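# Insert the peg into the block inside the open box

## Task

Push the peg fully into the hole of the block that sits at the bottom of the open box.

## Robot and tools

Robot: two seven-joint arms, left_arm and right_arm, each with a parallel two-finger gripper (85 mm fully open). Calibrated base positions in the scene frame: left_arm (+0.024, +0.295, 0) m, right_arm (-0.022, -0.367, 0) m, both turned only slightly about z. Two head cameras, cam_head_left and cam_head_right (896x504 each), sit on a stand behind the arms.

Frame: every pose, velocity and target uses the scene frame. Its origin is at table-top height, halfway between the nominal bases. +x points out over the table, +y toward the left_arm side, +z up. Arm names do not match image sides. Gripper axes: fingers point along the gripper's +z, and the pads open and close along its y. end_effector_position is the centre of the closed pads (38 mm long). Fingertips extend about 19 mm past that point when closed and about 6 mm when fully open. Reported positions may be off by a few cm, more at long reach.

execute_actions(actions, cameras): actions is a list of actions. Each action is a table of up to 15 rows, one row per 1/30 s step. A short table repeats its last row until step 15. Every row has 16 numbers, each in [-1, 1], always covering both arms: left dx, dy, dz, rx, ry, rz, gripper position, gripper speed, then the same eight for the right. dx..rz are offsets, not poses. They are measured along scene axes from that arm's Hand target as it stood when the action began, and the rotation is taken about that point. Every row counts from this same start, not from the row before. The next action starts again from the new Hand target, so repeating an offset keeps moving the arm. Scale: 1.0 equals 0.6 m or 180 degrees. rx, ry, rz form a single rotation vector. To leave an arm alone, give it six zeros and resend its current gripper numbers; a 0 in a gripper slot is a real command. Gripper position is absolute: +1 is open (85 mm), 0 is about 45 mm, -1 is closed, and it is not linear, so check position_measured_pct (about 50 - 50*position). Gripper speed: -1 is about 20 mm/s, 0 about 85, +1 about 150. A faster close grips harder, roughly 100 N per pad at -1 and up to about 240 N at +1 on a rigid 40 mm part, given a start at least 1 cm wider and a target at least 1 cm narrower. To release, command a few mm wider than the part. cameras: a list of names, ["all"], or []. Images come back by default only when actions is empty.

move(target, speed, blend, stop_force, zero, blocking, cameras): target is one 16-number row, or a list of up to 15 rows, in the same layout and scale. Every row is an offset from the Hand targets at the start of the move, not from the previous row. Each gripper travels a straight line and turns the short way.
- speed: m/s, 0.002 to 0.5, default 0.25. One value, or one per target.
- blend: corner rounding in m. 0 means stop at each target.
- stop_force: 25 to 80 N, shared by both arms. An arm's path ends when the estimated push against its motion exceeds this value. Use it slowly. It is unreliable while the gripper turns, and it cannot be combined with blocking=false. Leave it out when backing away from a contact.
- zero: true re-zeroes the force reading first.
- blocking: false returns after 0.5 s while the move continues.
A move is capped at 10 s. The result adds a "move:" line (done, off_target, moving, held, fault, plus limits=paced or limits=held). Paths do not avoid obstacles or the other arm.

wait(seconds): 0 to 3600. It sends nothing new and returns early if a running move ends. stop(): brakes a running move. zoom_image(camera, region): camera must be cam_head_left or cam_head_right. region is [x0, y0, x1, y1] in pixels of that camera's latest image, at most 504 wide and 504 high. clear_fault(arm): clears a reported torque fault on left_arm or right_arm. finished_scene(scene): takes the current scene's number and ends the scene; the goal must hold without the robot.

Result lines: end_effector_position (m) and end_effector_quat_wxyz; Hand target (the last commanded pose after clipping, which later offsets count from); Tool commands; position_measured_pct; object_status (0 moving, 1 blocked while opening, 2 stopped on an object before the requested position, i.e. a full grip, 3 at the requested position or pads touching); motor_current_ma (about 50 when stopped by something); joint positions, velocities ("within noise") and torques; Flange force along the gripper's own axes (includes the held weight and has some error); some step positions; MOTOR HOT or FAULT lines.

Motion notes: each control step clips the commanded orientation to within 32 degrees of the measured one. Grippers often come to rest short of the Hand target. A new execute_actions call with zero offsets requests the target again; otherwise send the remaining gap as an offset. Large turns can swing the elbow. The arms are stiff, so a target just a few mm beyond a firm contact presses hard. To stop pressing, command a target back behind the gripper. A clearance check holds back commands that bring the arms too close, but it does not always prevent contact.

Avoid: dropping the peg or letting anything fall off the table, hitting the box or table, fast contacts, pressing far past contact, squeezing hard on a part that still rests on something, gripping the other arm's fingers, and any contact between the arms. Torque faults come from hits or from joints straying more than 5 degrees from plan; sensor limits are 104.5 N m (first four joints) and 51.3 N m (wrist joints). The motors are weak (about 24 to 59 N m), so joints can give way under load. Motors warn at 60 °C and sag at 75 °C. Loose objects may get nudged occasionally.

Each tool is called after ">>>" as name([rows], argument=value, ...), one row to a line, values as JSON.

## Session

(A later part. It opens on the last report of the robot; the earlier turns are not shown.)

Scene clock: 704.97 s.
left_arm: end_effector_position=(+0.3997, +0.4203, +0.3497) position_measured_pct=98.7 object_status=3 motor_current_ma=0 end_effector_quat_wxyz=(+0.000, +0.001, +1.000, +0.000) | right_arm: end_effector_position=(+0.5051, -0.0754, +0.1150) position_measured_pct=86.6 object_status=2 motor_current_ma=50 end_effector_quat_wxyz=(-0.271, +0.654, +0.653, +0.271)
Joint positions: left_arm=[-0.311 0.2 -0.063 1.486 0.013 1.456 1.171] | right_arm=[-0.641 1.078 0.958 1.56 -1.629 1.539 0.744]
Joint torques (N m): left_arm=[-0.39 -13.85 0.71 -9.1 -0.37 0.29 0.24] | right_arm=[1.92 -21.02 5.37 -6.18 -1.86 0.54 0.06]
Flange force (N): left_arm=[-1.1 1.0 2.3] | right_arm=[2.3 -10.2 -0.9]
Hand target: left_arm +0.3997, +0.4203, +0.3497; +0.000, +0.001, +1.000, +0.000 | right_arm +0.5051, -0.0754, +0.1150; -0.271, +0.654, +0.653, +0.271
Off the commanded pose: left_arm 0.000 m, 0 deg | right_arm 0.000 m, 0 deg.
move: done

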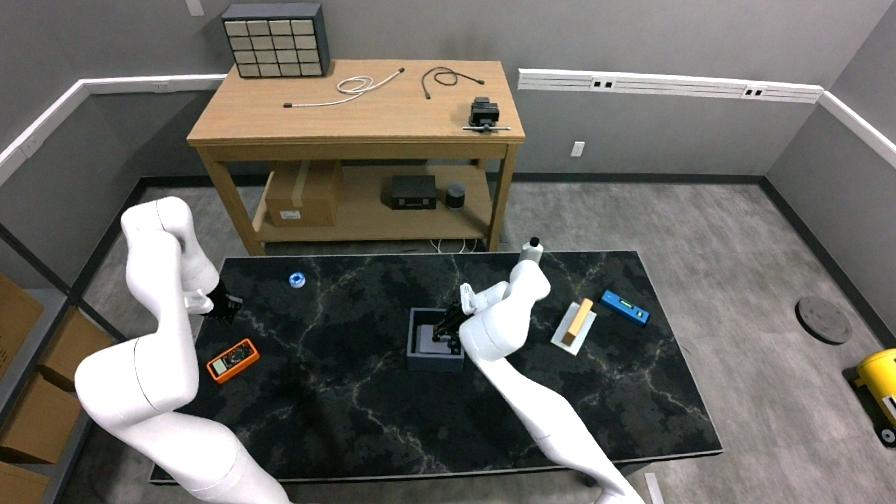

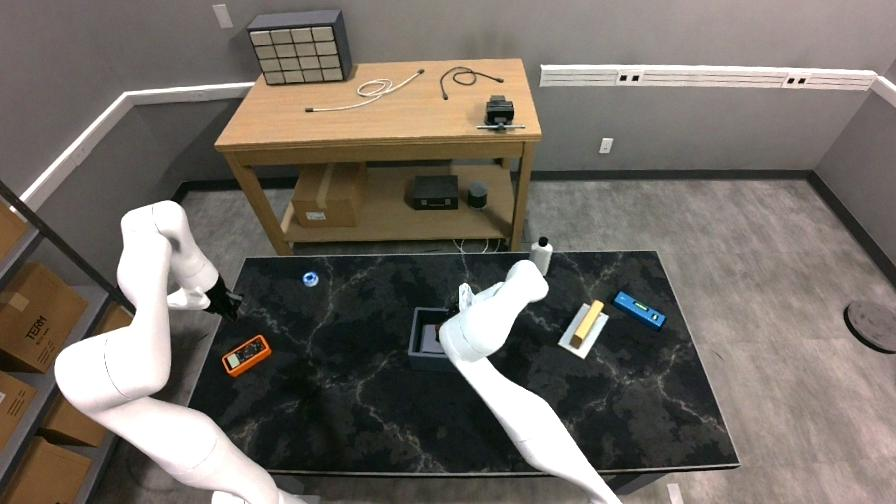

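>>> move(target=[0, 0, 0, 0, 0, 0, -1, 1, -0.0033, 0, -0.0333, 0, 0, 0, -0.85, -1], speed=0.03, stop_force=25, cameras=["cam_head_left", "cam_head_right"])

>>> zoom_image(camera="cam_head_left", region=[410, 310, 465, 360])

>>> zoom_image(camera="cam_head_right", region=[410, 310, 465, 360])

Scene clock: 718.60 s.
left_arm: end_effector_position=(+0.3997, +0.4203, +0.3497) position_measured_pct=98.7 object_status=3 motor_current_ma=0 end_effector_quat_wxyz=(+0.000, +0.001, +1.000, +0.000) | right_arm: end_effector_position=(+0.5031, -0.0754, +0.0951) position_measured_pct=86.6 object_status=2 motor_current_ma=50 end_effector_quat_wxyz=(-0.271, +0.654, +0.653, +0.271)
Joint positions: left_arm=[-0.311 0.2 -0.063 1.486 0.013 1.456 1.171] | right_arm=[-0.637 1.109 0.941 1.573 -1.654 1.526 0.78]
Joint torques (N m): left_arm=[-0.35 -13.88 0.76 -9.13 -0.4 0.3 0.23] | right_arm=[1.32 -21.18 4.95 -5.71 -1.58 1.09 0]
Flange force (N): left_arm=[-1.1 1.1 2.4] | right_arm=[1.9 -8.5 -0.9]
Hand target: left_arm +0.3997, +0.4203, +0.3497; +0.000, +0.001, +1.000, +0.000 | right_arm +0.5031, -0.0754, +0.0951; -0.271, +0.654, +0.653, +0.271
Off the commanded pose: left_arm 0.000 m, 0 deg | right_arm 0.000 m, 0 deg.
move: done

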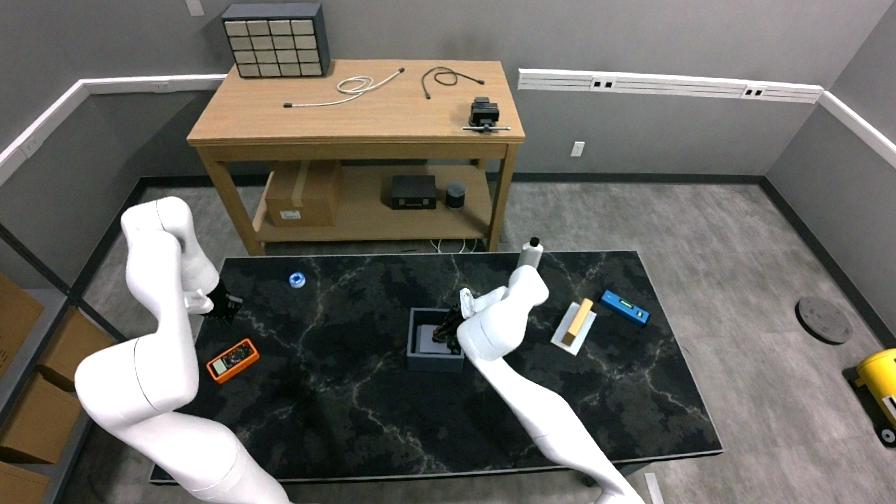

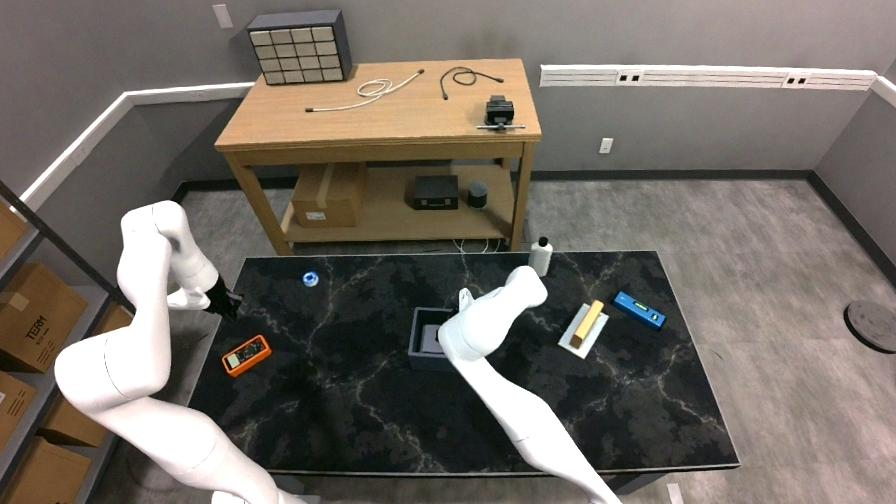

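Scaled by 9.164.

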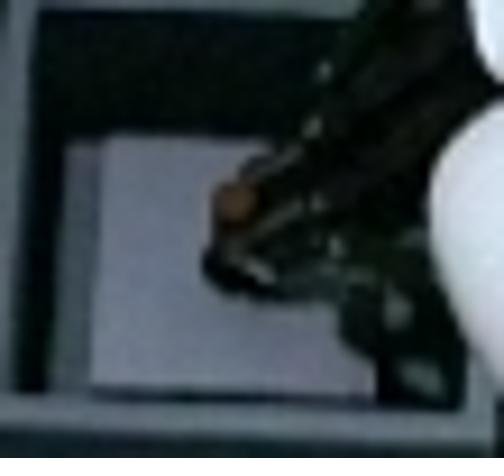

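Scaled by 9.164.

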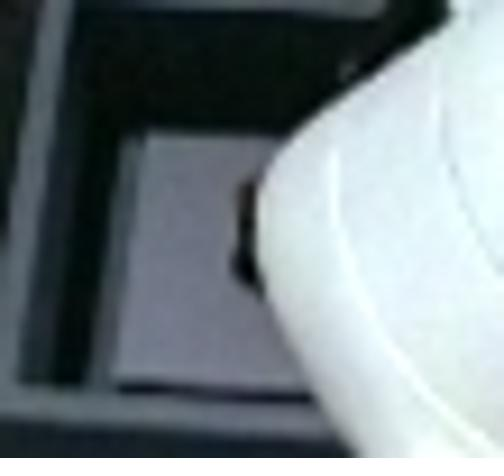

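>>> move(target=[0, 0, 0, 0, 0, 0, -1, 1, 0, 0, -0.0333, 0, 0, 0, -0.85, -1], speed=0.02, stop_force=25, cameras=["cam_head_left", "cam_head_right"])

>>> zoom_image(camera="cam_head_left", region=[410, 310, 465, 360])

Scene clock: 725.83 s.
left_arm: end_effector_position=(+0.3997, +0.4203, +0.3497) position_measured_pct=98.7 object_status=3 motor_current_ma=0 end_effector_quat_wxyz=(+0.000, +0.001, +1.000, +0.000) | right_arm: end_effector_position=(+0.5031, -0.0753, +0.0815) position_measured_pct=86.6 object_status=2 motor_current_ma=50 end_effector_quat_wxyz=(-0.271, +0.653, +0.653, +0.271)
Joint positions: left_arm=[-0.311 0.2 -0.063 1.486 0.013 1.456 1.171] | right_arm=[-0.633 1.132 0.928 1.576 -1.671 1.518 0.8]
Joint torques (N m): left_arm=[-0.36 -13.86 0.69 -9.17 -0.38 0.3 0.26] | right_arm=[0.87 -4.4 2.6 -3.19 0.68 -4.73 -0.11]
Flange force (N): left_arm=[-0.9 1.1 2.5] | right_arm=[20.6 -16.1 -27.1]
Hand target: left_arm +0.3997, +0.4203, +0.3497; +0.000, +0.001, +1.000, +0.000 | right_arm +0.5031, -0.0753, +0.0814; -0.271, +0.654, +0.653, +0.271 (not the last commanded pose)
Off the commanded pose: left_arm 0.000 m, 0 deg | right_arm 0.006 m, 0 deg.
move: contact (right_arm)

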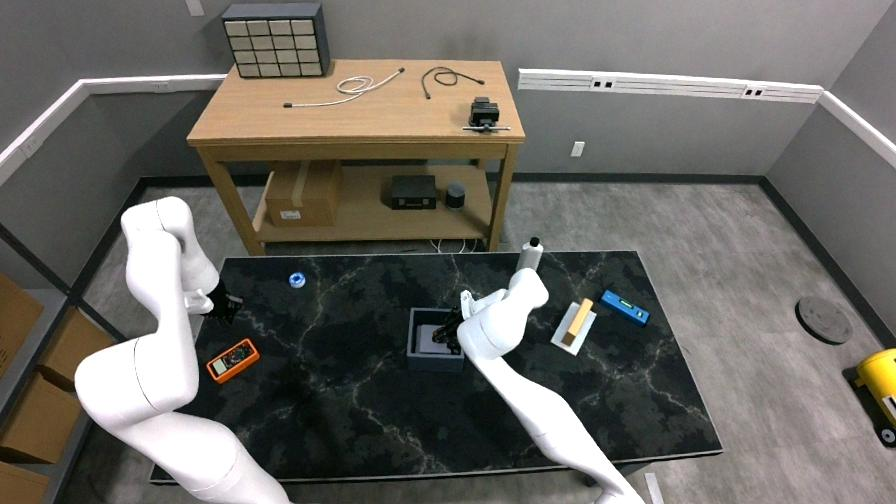

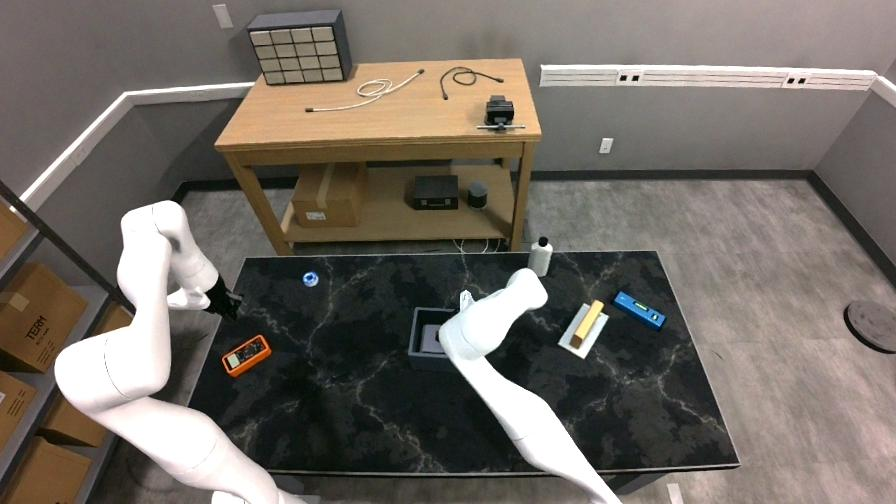

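Scaled by 9.164.

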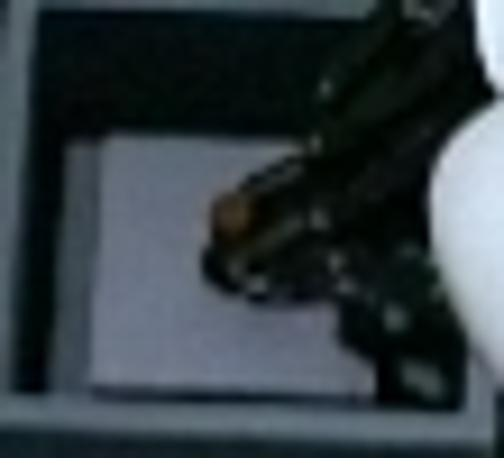

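>>> move(target=[0, 0, 0, 0, 0, 0, -1, 1, 0, 0, 0.005, 0, 0, 0, -0.85, -1], speed=0.05)

>>> move(target=[0, 0, 0, 0, 0, 0, -1, 1, 0, 0, 0, 0, 0, 0, -0.45, -1], speed=0.05, cameras=["cam_head_left"])

>>> zoom_image(camera="cam_head_left", region=[410, 310, 465, 360])

Scene clock: 736.20 s.
left_arm: end_effector_position=(+0.3997, +0.4203, +0.3497) position_measured_pct=98.7 object_status=3 motor_current_ma=0 end_effector_quat_wxyz=(+0.000, +0.001, +1.000, +0.000) | right_arm: end_effector_position=(+0.5031, -0.0753, +0.0844) position_measured_pct=86.6 object_status=2 motor_current_ma=50 end_effector_quat_wxyz=(-0.271, +0.654, +0.653, +0.271)
Joint positions: left_arm=[-0.311 0.2 -0.063 1.486 0.013 1.456 1.171] | right_arm=[-0.634 1.127 0.931 1.575 -1.667 1.52 0.796]
Joint torques (N m): left_arm=[-0.33 -13.87 0.71 -9.11 -0.39 0.31 0.24] | right_arm=[2.01 -19.11 5.17 -4.46 -0.68 0.36 -0.02]
Flange force (N): left_arm=[-1.1 1.2 2.3] | right_arm=[5.3 -7.2 -2.2]
Hand target: left_arm +0.3997, +0.4203, +0.3497; +0.000, +0.001, +1.000, +0.000 | right_arm +0.5031, -0.0753, +0.0844; -0.271, +0.654, +0.653, +0.271
Off the commanded pose: left_arm 0.000 m, 0 deg | right_arm 0.000 m, 0 deg.
move: done

Scene clock: 737.10 s.
left_arm: end_effector_position=(+0.3997, +0.4203, +0.3497) position_measured_pct=98.7 object_status=3 motor_current_ma=0 end_effector_quat_wxyz=(+0.000, +0.001, +1.000, +0.000) | right_arm: end_effector_position=(+0.5031, -0.0753, +0.0845) position_measured_pct=72.7 object_status=0 motor_current_ma=10 end_effector_quat_wxyz=(-0.271, +0.654, +0.653, +0.271)
Joint positions: left_arm=[-0.311 0.2 -0.063 1.486 0.013 1.456 1.171] | right_arm=[-0.634 1.127 0.931 1.575 -1.667 1.52 0.796]
Joint torques (N m): left_arm=[-0.36 -13.81 0.68 -9.11 -0.39 0.27 0.27] | right_arm=[1.89 -18.41 4.95 -4.24 -0.38 0.54 -0.09]
Flange force (N): left_arm=[-1.0 1.1 2.2] | right_arm=[6.0 -7.2 -2.6]
Hand target: left_arm +0.3997, +0.4203, +0.3497; +0.000, +0.001, +1.000, +0.000 | right_arm +0.5031, -0.0753, +0.0844; -0.271, +0.654, +0.653, +0.271
Off the commanded pose: left_arm 0.000 m, 0 deg | right_arm 0.000 m, 0 deg.
move: done

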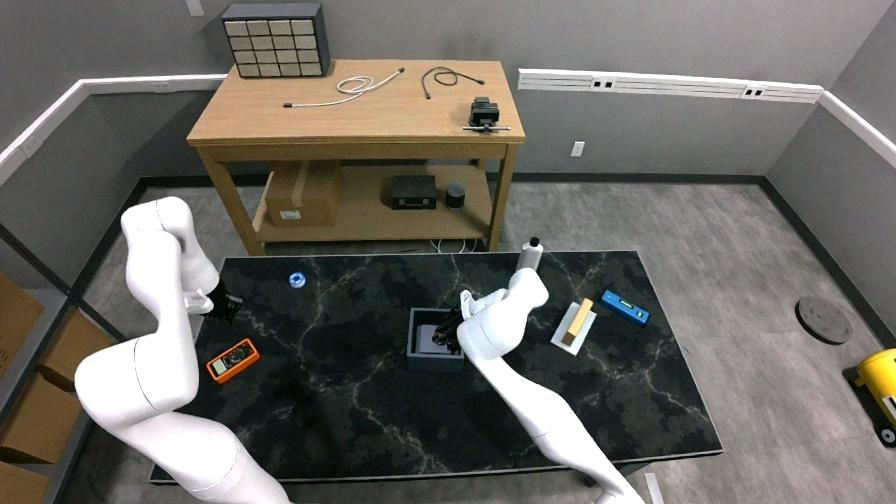

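Scaled by 9.164.

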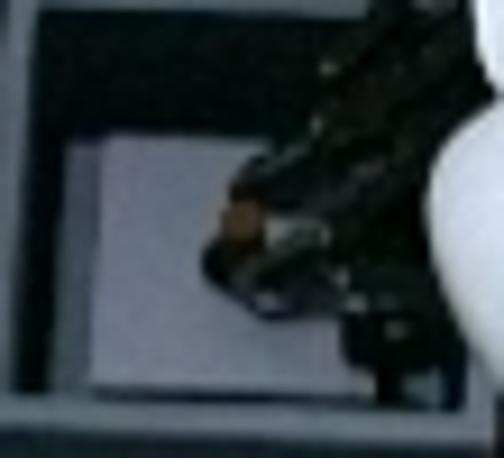

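>>> move([
  [0, 0, 0, 0, 0, 0, -1, 1, 0, -0.0707, 0.0707, 0, 0, 0, -0.45, -1],
  [0, 0, 0, 0, 0, 0, -1, 1, 0, -0.2, 0.25, 0, 0, 0, -0.45, -1],
], speed=[0.1, 0.25], blend=[0.02, 0], cameras=["cam_head_left", "cam_head_right"])

>>> zoom_image(camera="cam_head_left", region=[410, 310, 465, 360])

>>> zoom_image(camera="cam_head_right", region=[410, 310, 465, 360])

Scene clock: 745.17 s.
left_arm: end_effector_position=(+0.3997, +0.4203, +0.3497) position_measured_pct=98.7 object_status=3 motor_current_ma=0 end_effector_quat_wxyz=(+0.000, +0.001, +1.000, +0.000) | right_arm: end_effector_position=(+0.5031, -0.1952, +0.2344) position_measured_pct=72.7 object_status=3 motor_current_ma=0 end_effector_quat_wxyz=(-0.271, +0.654, +0.653, +0.271)
Joint positions: left_arm=[-0.311 0.2 -0.063 1.486 0.013 1.456 1.171] | right_arm=[-0.457 0.902 1.072 1.481 -1.411 1.767 0.716]
Joint torques (N m): left_arm=[-0.35 -13.86 0.72 -9.12 -0.41 0.32 0.3] | right_arm=[1.18 -19.53 4.37 -6.14 -0.96 1.5 -0.01]
Flange force (N): left_arm=[-1.0 1.3 2.4] | right_arm=[2.2 -5.6 2.5]
Hand target: left_arm +0.3997, +0.4203, +0.3497; +0.000, +0.001, +1.000, +0.000 | right_arm +0.5031, -0.1953, +0.2344; -0.271, +0.654, +0.653, +0.271
Off the commanded pose: left_arm 0.000 m, 0 deg | right_arm 0.000 m, 0 deg.
move: done

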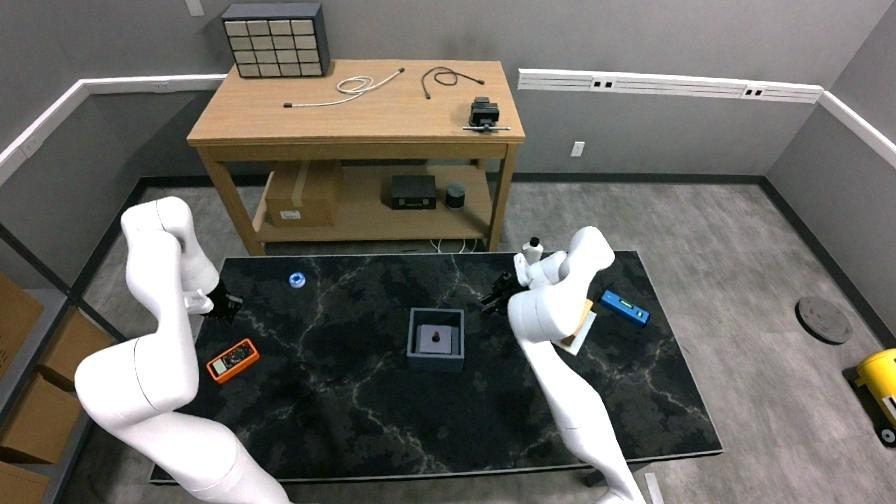

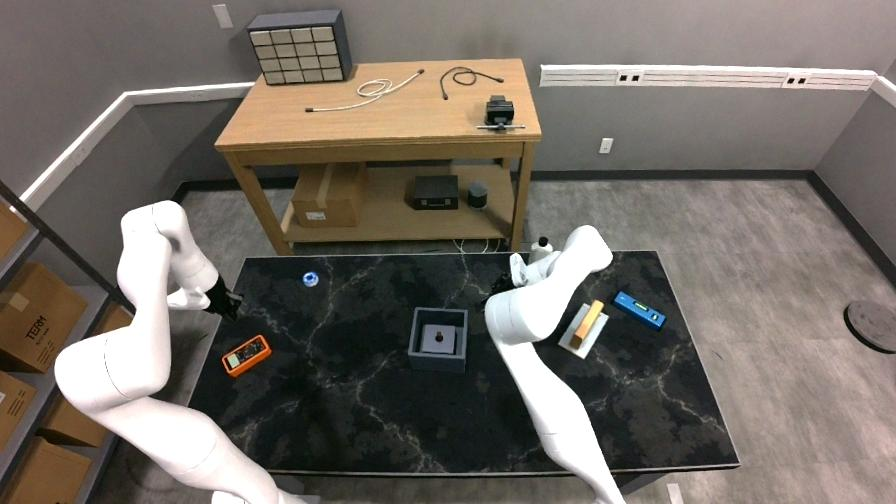

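Scaled by 9.164.

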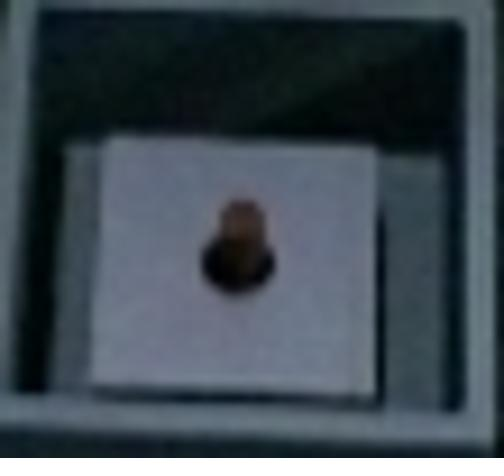

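Scaled by 9.164.

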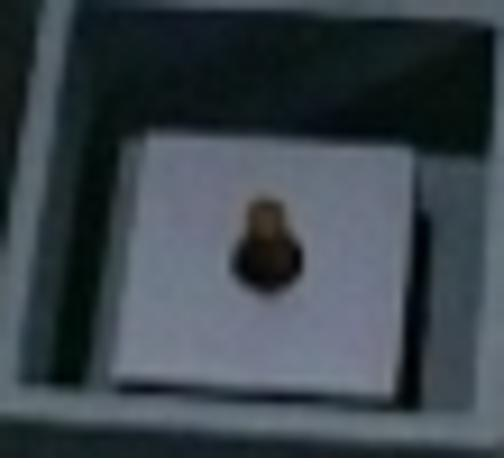

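>>> move(target=[0, 0, 0, 0, 0, 0, -1, 1, 0.0015, 0.2288, -0.0573, -0.25, 0, 0, -1, 1], speed=0.25)

>>> move(target=[0, 0, 0, 0, 0, 0, -1, 1, 0, 0, -0.1333, 0, 0, 0, -1, 1], speed=0.03, stop_force=25, cameras=["cam_head_left", "cam_head_right"])

>>> zoom_image(camera="cam_head_left", region=[410, 310, 465, 360])

>>> zoom_image(camera="cam_head_right", region=[410, 310, 465, 360])

Scene clock: 766.33 s.
left_arm: end_effector_position=(+0.3997, +0.4203, +0.3497) position_measured_pct=98.7 object_status=3 motor_current_ma=0 end_effector_quat_wxyz=(+0.000, +0.001, +1.000, +0.000) | right_arm: end_effector_position=(+0.5040, -0.0580, +0.2001) position_measured_pct=98.7 object_status=3 motor_current_ma=0 end_effector_quat_wxyz=(+0.000, +0.707, +0.707, +0.000)
Joint positions: left_arm=[-0.311 0.2 -0.063 1.486 0.013 1.456 1.171] | right_arm=[-0.958 1.104 1.362 1.008 -1.07 1.654 -0.02]
Joint torques (N m): left_arm=[-0.35 -13.86 0.69 -9.16 -0.39 0.34 0.25] | right_arm=[1.22 -22.57 6.35 -5.07 0.54 0.31 -0.15]
Flange force (N): left_arm=[-0.9 1.1 2.6] | right_arm=[-2.7 -8.2 2.4]
Hand target: left_arm +0.3997, +0.4203, +0.3497; +0.000, +0.001, +1.000, +0.000 | right_arm +0.5040, -0.0580, +0.2000; +0.000, +0.707, +0.707, +0.000
Off the commanded pose: left_arm 0.000 m, 0 deg | right_arm 0.000 m, 0 deg.
move: done

Scene clock: 769.83 s.
left_arm: end_effector_position=(+0.3997, +0.4203, +0.3497) position_measured_pct=98.7 object_status=3 motor_current_ma=0 end_effector_quat_wxyz=(+0.000, +0.001, +1.000, +0.000) | right_arm: end_effector_position=(+0.5040, -0.0580, +0.1201) position_measured_pct=98.7 object_status=3 motor_current_ma=0 end_effector_quat_wxyz=(+0.000, +0.707, +0.707, +0.000)
Joint positions: left_arm=[-0.311 0.2 -0.063 1.486 0.013 1.456 1.171] | right_arm=[-0.989 1.198 1.32 1.138 -1.129 1.513 0.047]
Joint torques (N m): left_arm=[-0.36 -13.88 0.71 -9.17 -0.41 0.29 0.26] | right_arm=[1.17 -22.45 7.09 -4.49 0.59 0.31 -0.05]
Flange force (N): left_arm=[-1.0 1.1 2.4] | right_arm=[-1.9 -6.9 0.8]
Hand target: left_arm +0.3997, +0.4203, +0.3497; +0.000, +0.001, +1.000, +0.000 | right_arm +0.5040, -0.0580, +0.1201; +0.000, +0.707, +0.707, +0.000
Off the commanded pose: left_arm 0.000 m, 0 deg | right_arm 0.000 m, 0 deg.
move: done

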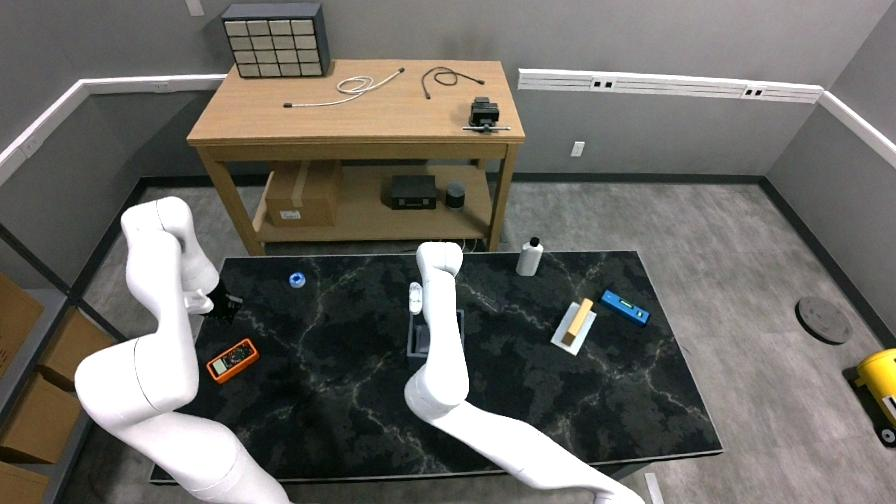

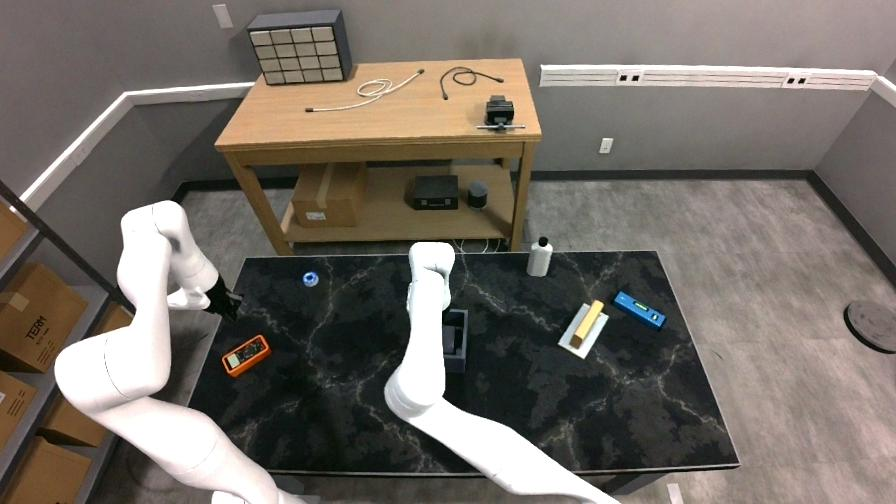

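Scaled by 9.164.

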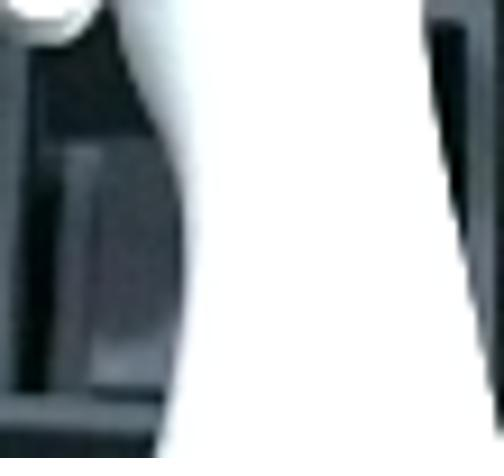

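Scaled by 9.164.

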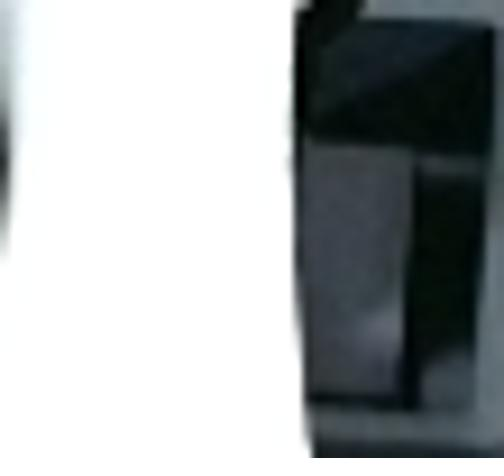

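>>> move(target=[0, 0, 0, 0, 0, 0, -1, 1, 0, 0, -0.075, 0, 0, 0, -1, 1], speed=0.02, stop_force=25)

Scene clock: 774.37 s.
left_arm: end_effector_position=(+0.3997, +0.4203, +0.3497) position_measured_pct=98.7 object_status=3 motor_current_ma=0 end_effector_quat_wxyz=(+0.000, +0.001, +1.000, +0.000) | right_arm: end_effector_position=(+0.5041, -0.0579, +0.1105) position_measured_pct=98.7 object_status=3 motor_current_ma=0 end_effector_quat_wxyz=(+0.000, +0.707, +0.707, +0.001)
Joint positions: left_arm=[-0.311 0.2 -0.063 1.486 0.013 1.456 1.171] | right_arm=[-0.992 1.21 1.314 1.15 -1.138 1.497 0.054]
Joint torques (N m): left_arm=[-0.38 -13.84 0.69 -9.16 -0.39 0.3 0.24] | right_arm=[1.44 -6.02 -0.82 -0.2 0.83 0.13 -0.03]
Flange force (N): left_arm=[-0.9 1.0 2.4] | right_arm=[-1.0 -6.5 -30.2]
Hand target: left_arm +0.3997, +0.4203, +0.3497; +0.000, +0.001, +1.000, +0.000 | right_arm +0.5041, -0.0579, +0.1105; +0.000, +0.707, +0.707, +0.001 (not the last commanded pose)
Off the commanded pose: left_arm 0.000 m, 0 deg | right_arm 0.035 m, 0 deg.
move: contact (right_arm)

>>> move([
  [0, 0, 0, 0, 0, 0, -1, 1, 0, 0, 0.15, 0, 0, 0, -1, 1],
  [0, 0, 0, 0, 0, 0, -1, 1, 0, -0.3, 0.3, 0, 0, 0, -1, 1],
], speed=[0.15, 0.25], blend=[0.03, 0], cameras=["cam_head_left", "cam_head_right"])

>>> zoom_image(camera="cam_head_left", region=[418, 318, 453, 353])

>>> zoom_image(camera="cam_head_right", region=[421, 318, 456, 353])

Scene clock: 814.43 s.
left_arm: end_effector_position=(+0.3997, +0.4203, +0.3497) position_measured_pct=98.7 object_status=3 motor_current_ma=0 end_effector_quat_wxyz=(+0.000, +0.001, +1.000, +0.000) | right_arm: end_effector_position=(+0.5041, -0.2379, +0.2904) position_measured_pct=98.7 object_status=3 motor_current_ma=0 end_effector_quat_wxyz=(+0.000, +0.707, +0.707, +0.001)
Joint positions: left_arm=[-0.311 0.2 -0.063 1.486 0.013 1.456 1.171] | right_arm=[-0.78 0.914 1.436 1.139 -0.919 1.73 0.325]
Joint torques (N m): left_arm=[-0.37 -13.89 0.72 -9.16 -0.39 0.31 0.23] | right_arm=[1.16 -18.76 5.99 -6.23 0.59 0.29 -0.05]
Flange force (N): left_arm=[-1.0 1.0 2.5] | right_arm=[0.2 -8.3 2.9]
Hand target: left_arm +0.3997, +0.4203, +0.3497; +0.000, +0.001, +1.000, +0.000 | right_arm +0.5041, -0.2379, +0.2905; +0.000, +0.707, +0.707, +0.001
Off the commanded pose: left_arm 0.000 m, 0 deg | right_arm 0.000 m, 0 deg.
move: done

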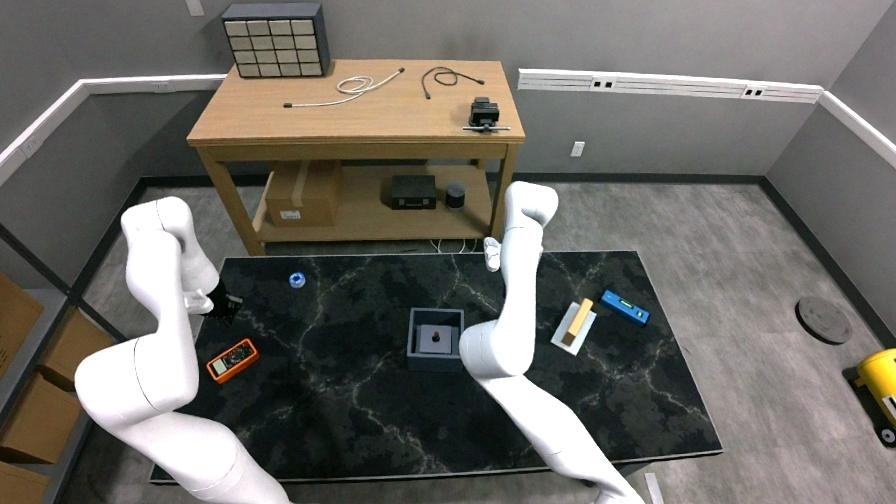

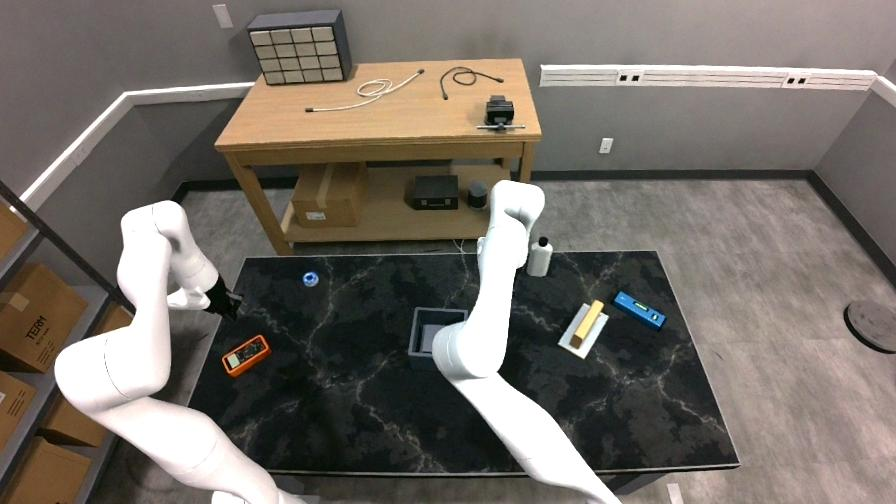

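Scaled by 14.400.

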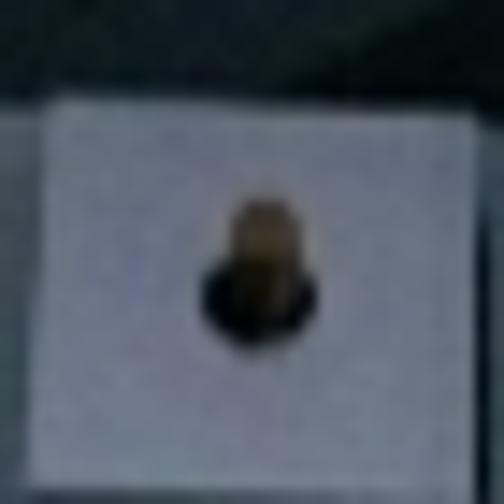

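Scaled by 14.400.

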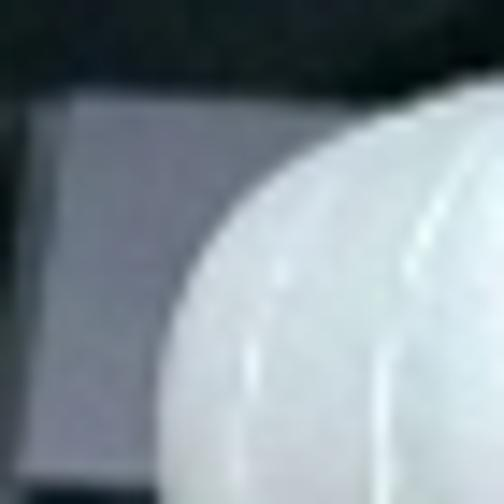

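>>> move(target=[0.1738, -0.6172, -0.2495, -0.1954, 0.1954, 0.4719, -0.5, 1, -0.2, -0.2, 0, 0, 0, 0, -1, 1], speed=0.25, cameras=["cam_head_left", "cam_head_right"])

>>> zoom_image(camera="cam_head_left", region=[370, 290, 470, 370])

>>> zoom_image(camera="cam_head_right", region=[370, 290, 470, 370])

Scene clock: 871.37 s.
left_arm: end_effector_position=(+0.5039, +0.0500, +0.2000) position_measured_pct=74.9 object_status=3 motor_current_ma=0 end_effector_quat_wxyz=(+0.270, +0.653, -0.654, +0.271) | right_arm: end_effector_position=(+0.3841, -0.3579, +0.2905) position_measured_pct=98.7 object_status=3 motor_current_ma=0 end_effector_quat_wxyz=(+0.000, +0.707, +0.707, +0.001)
Joint positions: left_arm=[0.031 0.618 -0.011 1.674 0.932 1.089 2.58] | right_arm=[-0.91 0.718 1.61 1.64 -0.719 1.544 0.695]
Joint torques (N m): left_arm=[-0.29 -19.36 2.16 -6.71 1.17 1.49 0.27] | right_arm=[1.16 -11.8 5.47 -7.47 0.57 0.32 -0.04]
Flange force (N): left_arm=[-1.9 -0.8 2.9] | right_arm=[2.7 -6.6 1.7]
Hand target: left_arm +0.5039, +0.0500, +0.2000; +0.270, +0.653, -0.654, +0.271 | right_arm +0.3841, -0.3579, +0.2905; +0.000, +0.707, +0.707, +0.001
Off the commanded pose: left_arm 0.000 m, 0 deg | right_arm 0.000 m, 0 deg.
move: done

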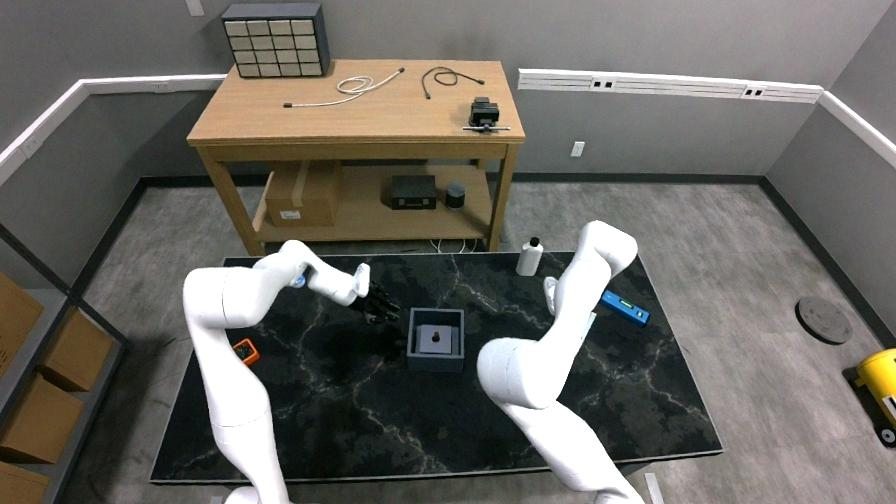

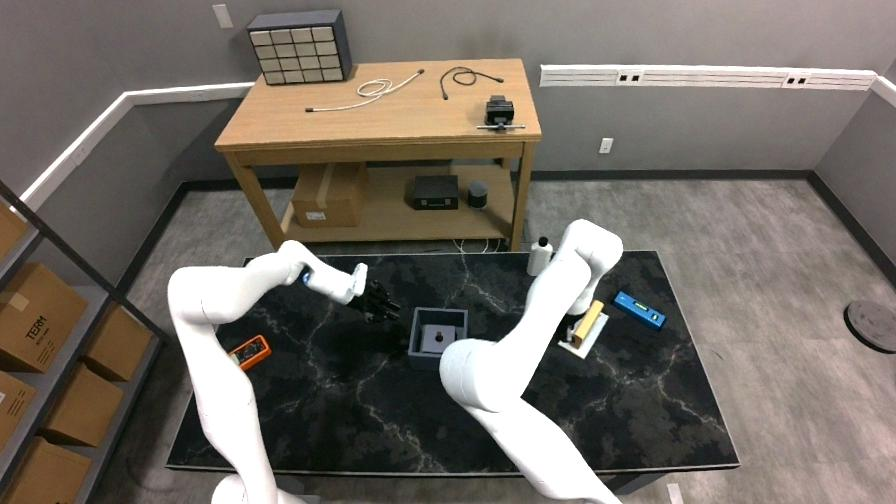

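Scaled by 5.040.

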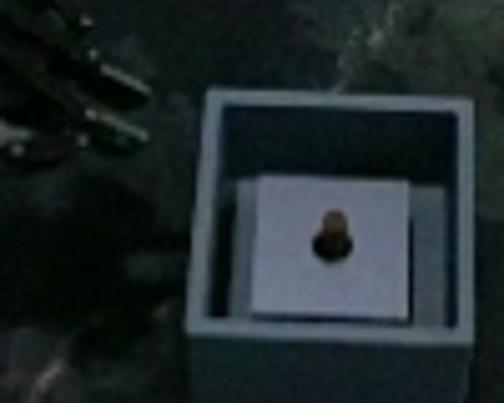

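Scaled by 5.040.

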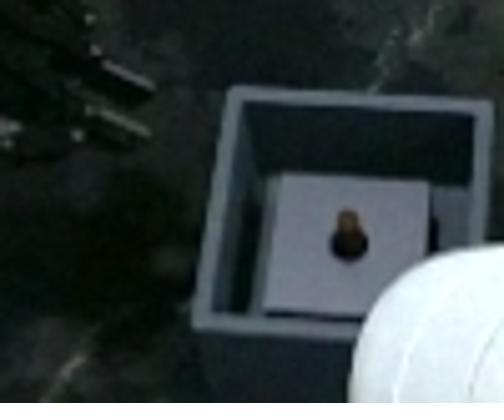

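>>> move(target=[0, -0.12, -0.1217, 0, 0, 0, -0.5, 1, 0, 0, 0, 0, 0, 0, -1, 1], speed=0.15, cameras=["cam_head_left", "cam_head_right"])

>>> zoom_image(camera="cam_head_left", region=[400, 300, 470, 360])

>>> zoom_image(camera="cam_head_right", region=[400, 300, 470, 360])

Scene clock: 923.80 s.
left_arm: end_effector_position=(+0.5040, -0.0220, +0.1270) position_measured_pct=74.9 object_status=3 motor_current_ma=0 end_effector_quat_wxyz=(+0.270, +0.653, -0.654, +0.271) | right_arm: end_effector_position=(+0.3841, -0.3579, +0.2905) position_measured_pct=98.7 object_status=3 motor_current_ma=0 end_effector_quat_wxyz=(+0.000, +0.707, +0.707, +0.001)
Joint positions: left_arm=[0.141 0.76 0.049 1.698 1.06 0.884 2.502] | right_arm=[-0.91 0.718 1.61 1.64 -0.719 1.544 0.695]
Joint torques (N m): left_arm=[-0.44 -20.57 2.85 -6.22 0.98 1.51 0.27] | right_arm=[1.18 -11.83 5.46 -7.53 0.57 0.31 -0.04]
Flange force (N): left_arm=[-1.7 0.4 2.7] | right_arm=[2.7 -6.8 1.8]
Hand target: left_arm +0.5040, -0.0220, +0.1270; +0.270, +0.653, -0.654, +0.271 | right_arm +0.3841, -0.3579, +0.2905; +0.000, +0.707, +0.707, +0.001
Off the commanded pose: left_arm 0.000 m, 0 deg | right_arm 0.000 m, 0 deg.
move: done

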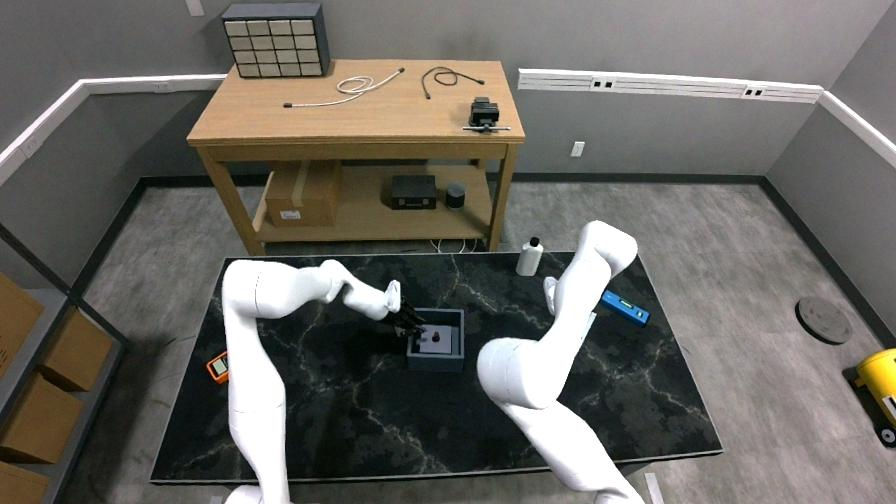

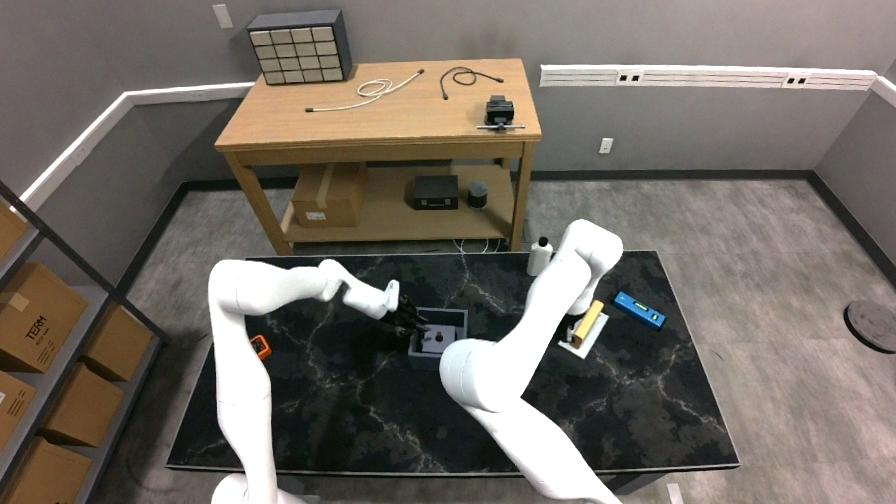

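Scaled by 7.200.

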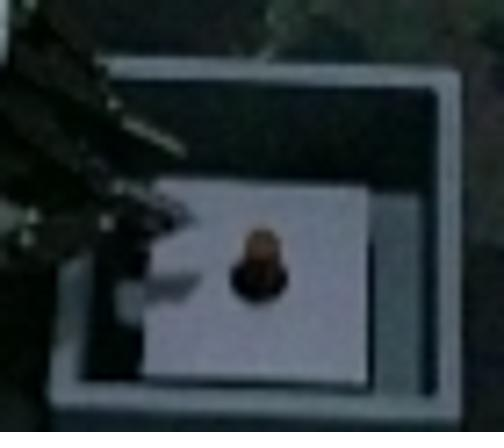

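Scaled by 7.200.

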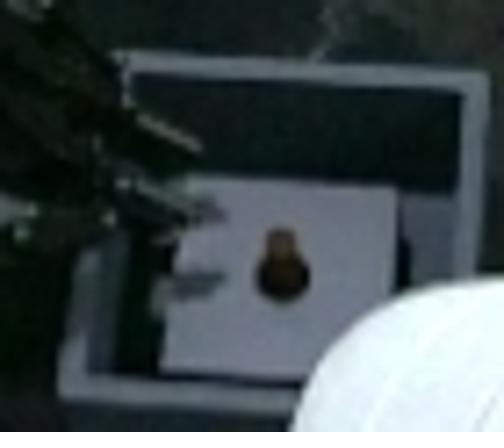

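>>> move(target=[-0.0133, -0.0155, -0.02, 0, 0, 0, -0.1, 1, 0, 0, 0, 0, 0, 0, -1, 1], speed=0.1, cameras=["cam_head_left", "cam_head_right"])

>>> zoom_image(camera="cam_head_left", region=[400, 300, 470, 360])

>>> zoom_image(camera="cam_head_right", region=[400, 300, 470, 360])

Scene clock: 939.70 s.
left_arm: end_effector_position=(+0.4960, -0.0313, +0.1150) position_measured_pct=55.0 object_status=3 motor_current_ma=0 end_effector_quat_wxyz=(+0.270, +0.653, -0.654, +0.271) | right_arm: end_effector_position=(+0.3841, -0.3579, +0.2905) position_measured_pct=98.7 object_status=3 motor_current_ma=0 end_effector_quat_wxyz=(+0.000, +0.707, +0.707, +0.001)
Joint positions: left_arm=[0.152 0.774 0.064 1.725 1.093 0.844 2.467] | right_arm=[-0.91 0.718 1.61 1.64 -0.719 1.544 0.695]
Joint torques (N m): left_arm=[-0.35 -20.55 2.95 -5.8 0.69 1.51 0.23] | right_arm=[1.18 -11.82 5.45 -7.49 0.57 0.3 -0.06]
Flange force (N): left_arm=[-1.8 0.0 2.9] | right_arm=[2.7 -6.7 1.7]
Hand target: left_arm +0.4960, -0.0313, +0.1150; +0.270, +0.653, -0.654, +0.271 | right_arm +0.3841, -0.3579, +0.2905; +0.000, +0.707, +0.707, +0.001
Off the commanded pose: left_arm 0.000 m, 0 deg | right_arm 0.000 m, 0 deg.
move: done

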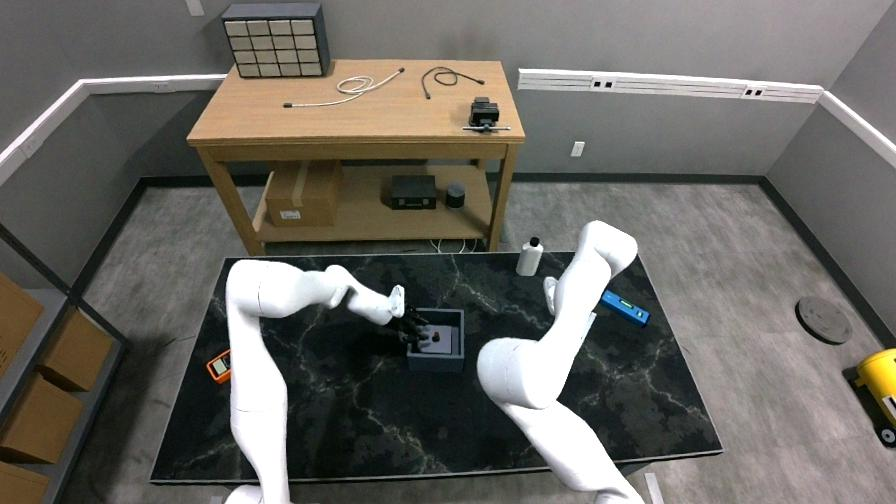

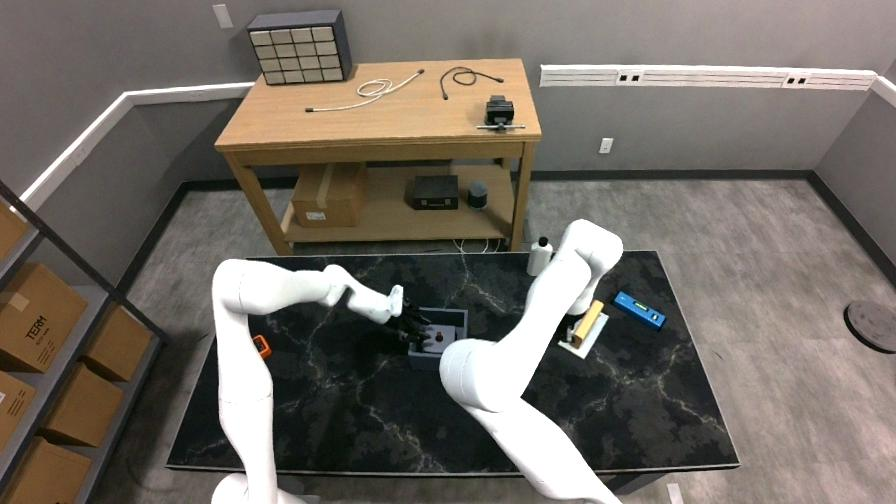

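Scaled by 7.200.

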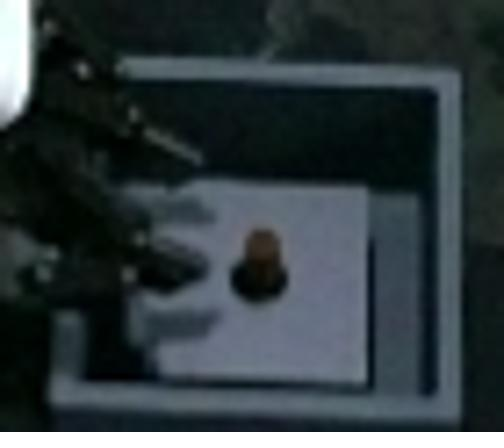

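Scaled by 7.200.

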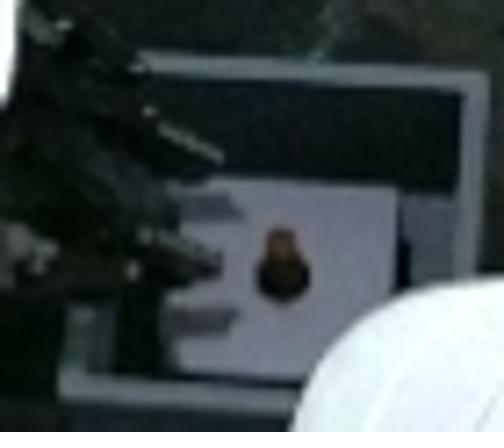

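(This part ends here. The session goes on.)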